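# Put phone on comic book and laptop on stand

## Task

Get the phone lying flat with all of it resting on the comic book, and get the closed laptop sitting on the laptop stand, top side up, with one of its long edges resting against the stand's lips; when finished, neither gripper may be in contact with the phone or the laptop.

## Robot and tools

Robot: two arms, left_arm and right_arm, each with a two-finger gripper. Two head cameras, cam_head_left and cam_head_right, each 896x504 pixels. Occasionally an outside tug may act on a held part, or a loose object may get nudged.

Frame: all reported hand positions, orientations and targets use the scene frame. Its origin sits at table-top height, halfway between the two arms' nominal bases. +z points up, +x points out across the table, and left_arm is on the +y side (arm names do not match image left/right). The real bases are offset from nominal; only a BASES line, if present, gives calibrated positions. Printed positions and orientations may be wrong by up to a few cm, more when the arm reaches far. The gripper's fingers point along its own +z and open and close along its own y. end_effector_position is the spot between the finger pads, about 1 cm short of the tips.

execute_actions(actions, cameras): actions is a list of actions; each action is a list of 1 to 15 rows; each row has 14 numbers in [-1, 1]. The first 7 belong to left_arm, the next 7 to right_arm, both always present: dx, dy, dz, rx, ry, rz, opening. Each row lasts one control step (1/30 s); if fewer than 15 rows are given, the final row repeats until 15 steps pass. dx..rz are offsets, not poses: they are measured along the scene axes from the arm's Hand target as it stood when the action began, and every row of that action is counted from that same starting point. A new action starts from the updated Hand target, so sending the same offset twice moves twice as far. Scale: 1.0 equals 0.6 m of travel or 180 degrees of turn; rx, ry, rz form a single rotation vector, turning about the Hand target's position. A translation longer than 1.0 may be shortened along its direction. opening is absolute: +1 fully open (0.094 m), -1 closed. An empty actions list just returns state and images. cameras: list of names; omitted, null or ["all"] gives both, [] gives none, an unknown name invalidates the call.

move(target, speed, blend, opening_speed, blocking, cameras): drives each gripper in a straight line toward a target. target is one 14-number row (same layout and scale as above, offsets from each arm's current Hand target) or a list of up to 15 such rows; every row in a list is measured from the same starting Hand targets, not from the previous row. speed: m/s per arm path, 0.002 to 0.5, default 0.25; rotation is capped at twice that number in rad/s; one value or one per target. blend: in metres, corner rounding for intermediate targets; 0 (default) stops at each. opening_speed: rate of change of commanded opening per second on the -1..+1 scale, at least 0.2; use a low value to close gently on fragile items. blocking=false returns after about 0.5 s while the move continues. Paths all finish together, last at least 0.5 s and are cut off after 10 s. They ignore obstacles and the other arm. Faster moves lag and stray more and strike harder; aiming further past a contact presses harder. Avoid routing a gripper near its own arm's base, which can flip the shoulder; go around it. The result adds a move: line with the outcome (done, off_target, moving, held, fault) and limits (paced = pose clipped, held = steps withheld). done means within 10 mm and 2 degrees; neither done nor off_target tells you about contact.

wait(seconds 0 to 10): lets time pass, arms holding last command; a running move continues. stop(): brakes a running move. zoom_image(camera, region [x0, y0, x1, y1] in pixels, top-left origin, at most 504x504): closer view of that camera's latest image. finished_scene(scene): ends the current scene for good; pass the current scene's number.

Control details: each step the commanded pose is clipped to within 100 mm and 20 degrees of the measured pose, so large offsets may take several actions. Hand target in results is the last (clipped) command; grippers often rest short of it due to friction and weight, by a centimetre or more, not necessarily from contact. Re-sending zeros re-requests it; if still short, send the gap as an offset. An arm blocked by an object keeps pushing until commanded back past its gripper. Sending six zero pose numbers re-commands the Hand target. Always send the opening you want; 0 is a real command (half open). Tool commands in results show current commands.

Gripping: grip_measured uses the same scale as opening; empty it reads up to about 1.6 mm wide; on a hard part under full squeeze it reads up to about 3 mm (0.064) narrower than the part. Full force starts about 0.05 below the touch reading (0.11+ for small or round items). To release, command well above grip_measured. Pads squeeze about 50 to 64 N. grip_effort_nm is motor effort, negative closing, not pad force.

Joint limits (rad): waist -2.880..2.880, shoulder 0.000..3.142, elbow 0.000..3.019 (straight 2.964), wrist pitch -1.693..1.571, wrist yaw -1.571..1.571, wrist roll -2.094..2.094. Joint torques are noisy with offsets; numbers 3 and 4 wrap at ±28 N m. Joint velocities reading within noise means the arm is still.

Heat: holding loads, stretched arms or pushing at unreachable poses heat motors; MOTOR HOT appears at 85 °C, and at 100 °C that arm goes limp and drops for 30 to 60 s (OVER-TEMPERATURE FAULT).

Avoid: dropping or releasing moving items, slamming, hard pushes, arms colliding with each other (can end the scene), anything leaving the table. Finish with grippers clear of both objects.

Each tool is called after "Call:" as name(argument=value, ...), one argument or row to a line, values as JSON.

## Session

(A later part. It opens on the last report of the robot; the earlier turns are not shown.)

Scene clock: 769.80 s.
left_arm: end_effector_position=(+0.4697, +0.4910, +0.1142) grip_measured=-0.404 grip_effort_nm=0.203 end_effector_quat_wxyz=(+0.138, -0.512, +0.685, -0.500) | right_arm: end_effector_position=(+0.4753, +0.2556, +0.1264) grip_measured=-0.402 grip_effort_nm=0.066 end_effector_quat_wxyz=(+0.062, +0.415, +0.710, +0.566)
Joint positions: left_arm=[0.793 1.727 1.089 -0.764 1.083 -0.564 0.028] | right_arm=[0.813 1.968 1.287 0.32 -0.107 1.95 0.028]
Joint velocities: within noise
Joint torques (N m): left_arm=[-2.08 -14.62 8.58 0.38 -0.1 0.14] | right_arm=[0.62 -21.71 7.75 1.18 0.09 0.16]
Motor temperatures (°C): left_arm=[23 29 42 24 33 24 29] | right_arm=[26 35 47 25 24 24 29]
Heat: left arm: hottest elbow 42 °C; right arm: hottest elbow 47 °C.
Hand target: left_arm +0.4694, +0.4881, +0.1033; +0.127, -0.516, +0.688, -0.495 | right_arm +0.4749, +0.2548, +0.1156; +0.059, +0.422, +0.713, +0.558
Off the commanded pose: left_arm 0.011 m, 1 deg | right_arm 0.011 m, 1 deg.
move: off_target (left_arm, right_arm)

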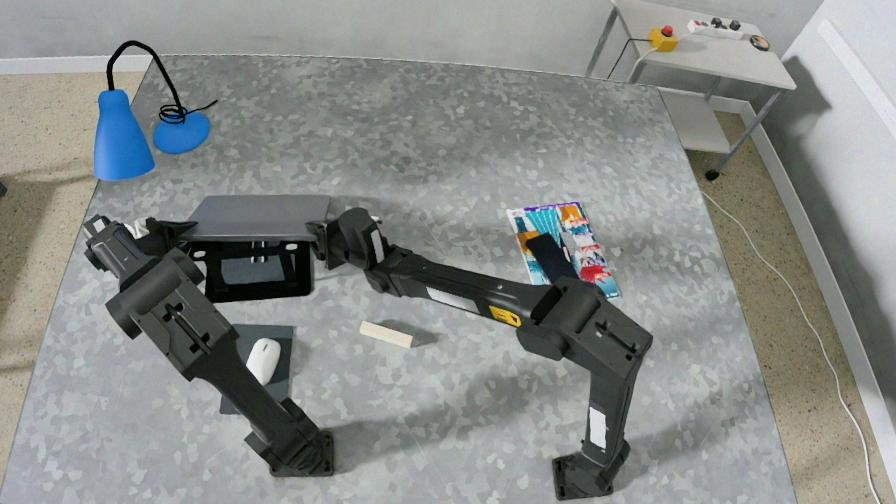

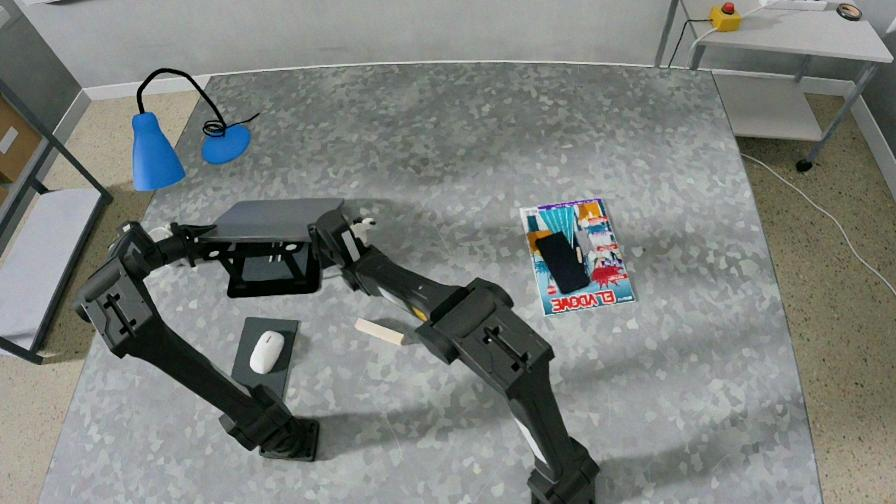

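Call:
move(
  target=[
    [0,0,0,0,0,0,-0.1,0,0,0,0,0,0,-0.1],
    [-0.17,0.0,0.1,0,0,0,-0.1,-0.17,-0.08,0.1,0,0,0,-0.1],
    [-0.3,0.0,0.3,0,0,0,-0.1,-0.3,-0.15,0.3,0,0,0,-0.1],
  ],
  opening_speed=0.3,
  speed=0.08,
)

Call:
zoom_image(
  camera="cam_head_left",
  region=[120, 170, 350, 300],
)

Call:
zoom_image(
  camera="cam_head_right",
  region=[140, 170, 370, 300],
)

Scene clock: 779.00 s.
left_arm: end_effector_position=(+0.2884, +0.4709, +0.2578) grip_measured=-0.101 grip_effort_nm=0.100 end_effector_quat_wxyz=(+0.132, -0.540, +0.675, -0.485) | right_arm: end_effector_position=(+0.3033, +0.1653, +0.2968) grip_measured=-0.101 grip_effort_nm=0.046 end_effector_quat_wxyz=(+0.064, +0.422, +0.710, +0.560)
Joint positions: left_arm=[1.134 1.347 1.073 -1.669 1.011 0.022 0.042] | right_arm=[0.971 1.311 0.971 -0.033 0.05 2.013 0.042]
Joint velocities: within noise
Joint torques (N m): left_arm=[-0.38 -11.16 15.76 -0.62 0.38 -0.01] | right_arm=[1.38 -13.57 8.42 1.14 0.13 0.13]
Motor temperatures (°C): left_arm=[23 28 41 24 32 24 29] | right_arm=[26 36 46 25 24 24 29]
Heat: left arm: hottest elbow 41 °C; right arm: hottest elbow 46 °C.
Hand target: left_arm +0.2895, +0.4880, +0.2833; +0.127, -0.515, +0.688, -0.495 | right_arm +0.2948, +0.1649, +0.2956; +0.059, +0.421, +0.713, +0.558
Off the commanded pose: left_arm 0.031 m, 3 deg | right_arm 0.009 m, 1 deg.
joint sent to its limit (left arm) — joint 4 (wrist pitch), lower limit. The joint targets are off in orientation, not in position.
move: off_target (left_arm)

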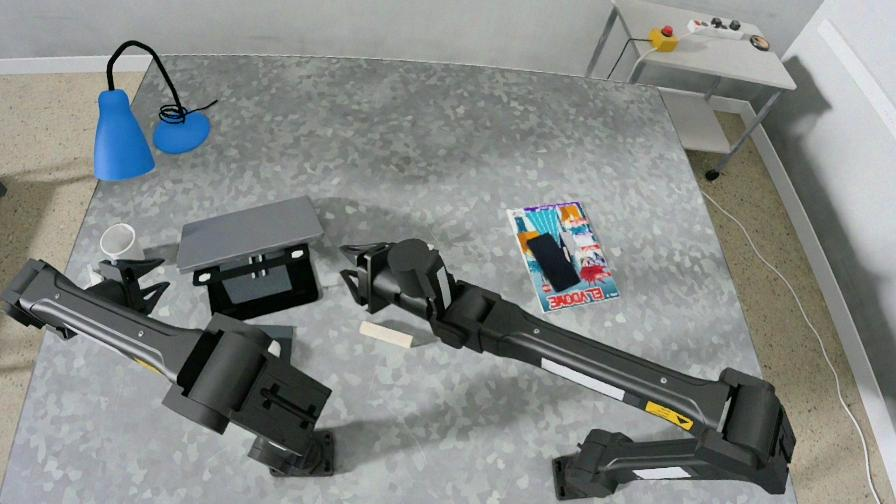

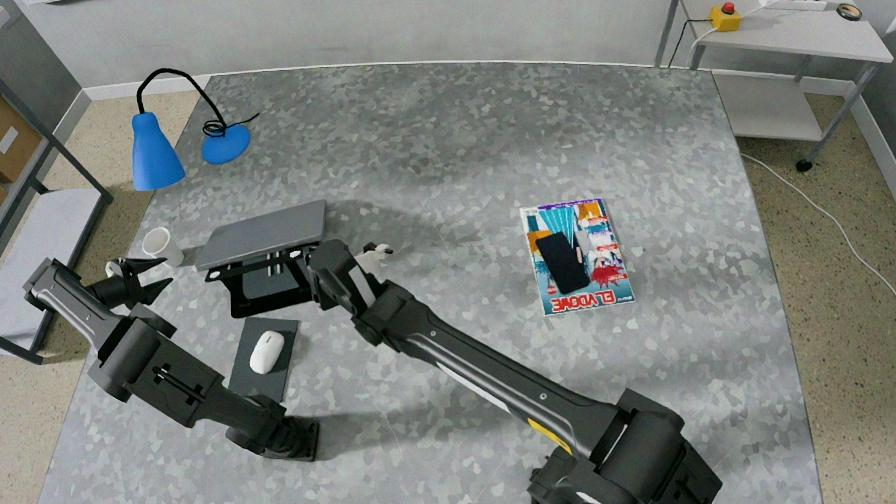

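Scaled by 2.191.

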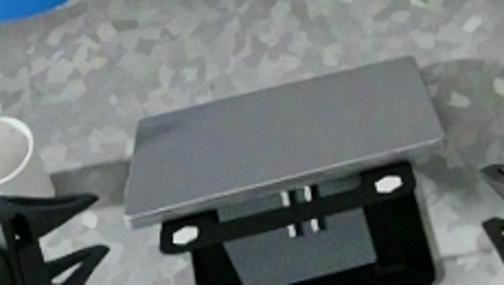

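Scaled by 2.191.

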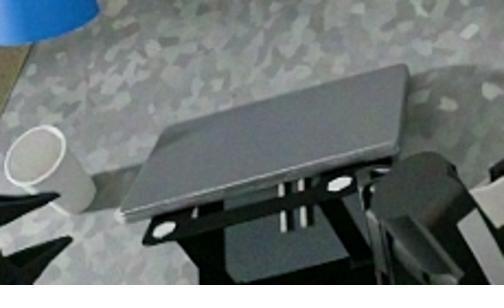

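Call:
zoom_image(
  camera="cam_head_left",
  region=[165, 185, 335, 285],
)

Call:
zoom_image(
  camera="cam_head_right",
  region=[185, 190, 345, 290],
)

Scaled by 2.965.

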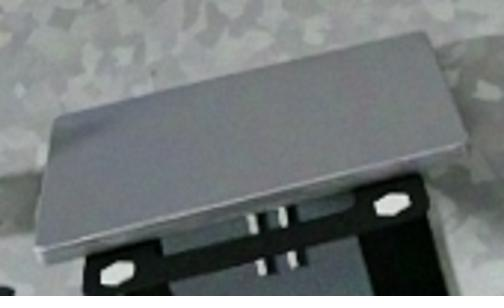

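Scaled by 3.150.

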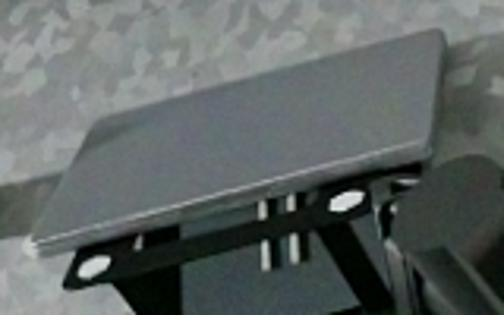

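Call:
finished_scene(
  scene=1,
  done=true,
)

The scene is finished: the task was done.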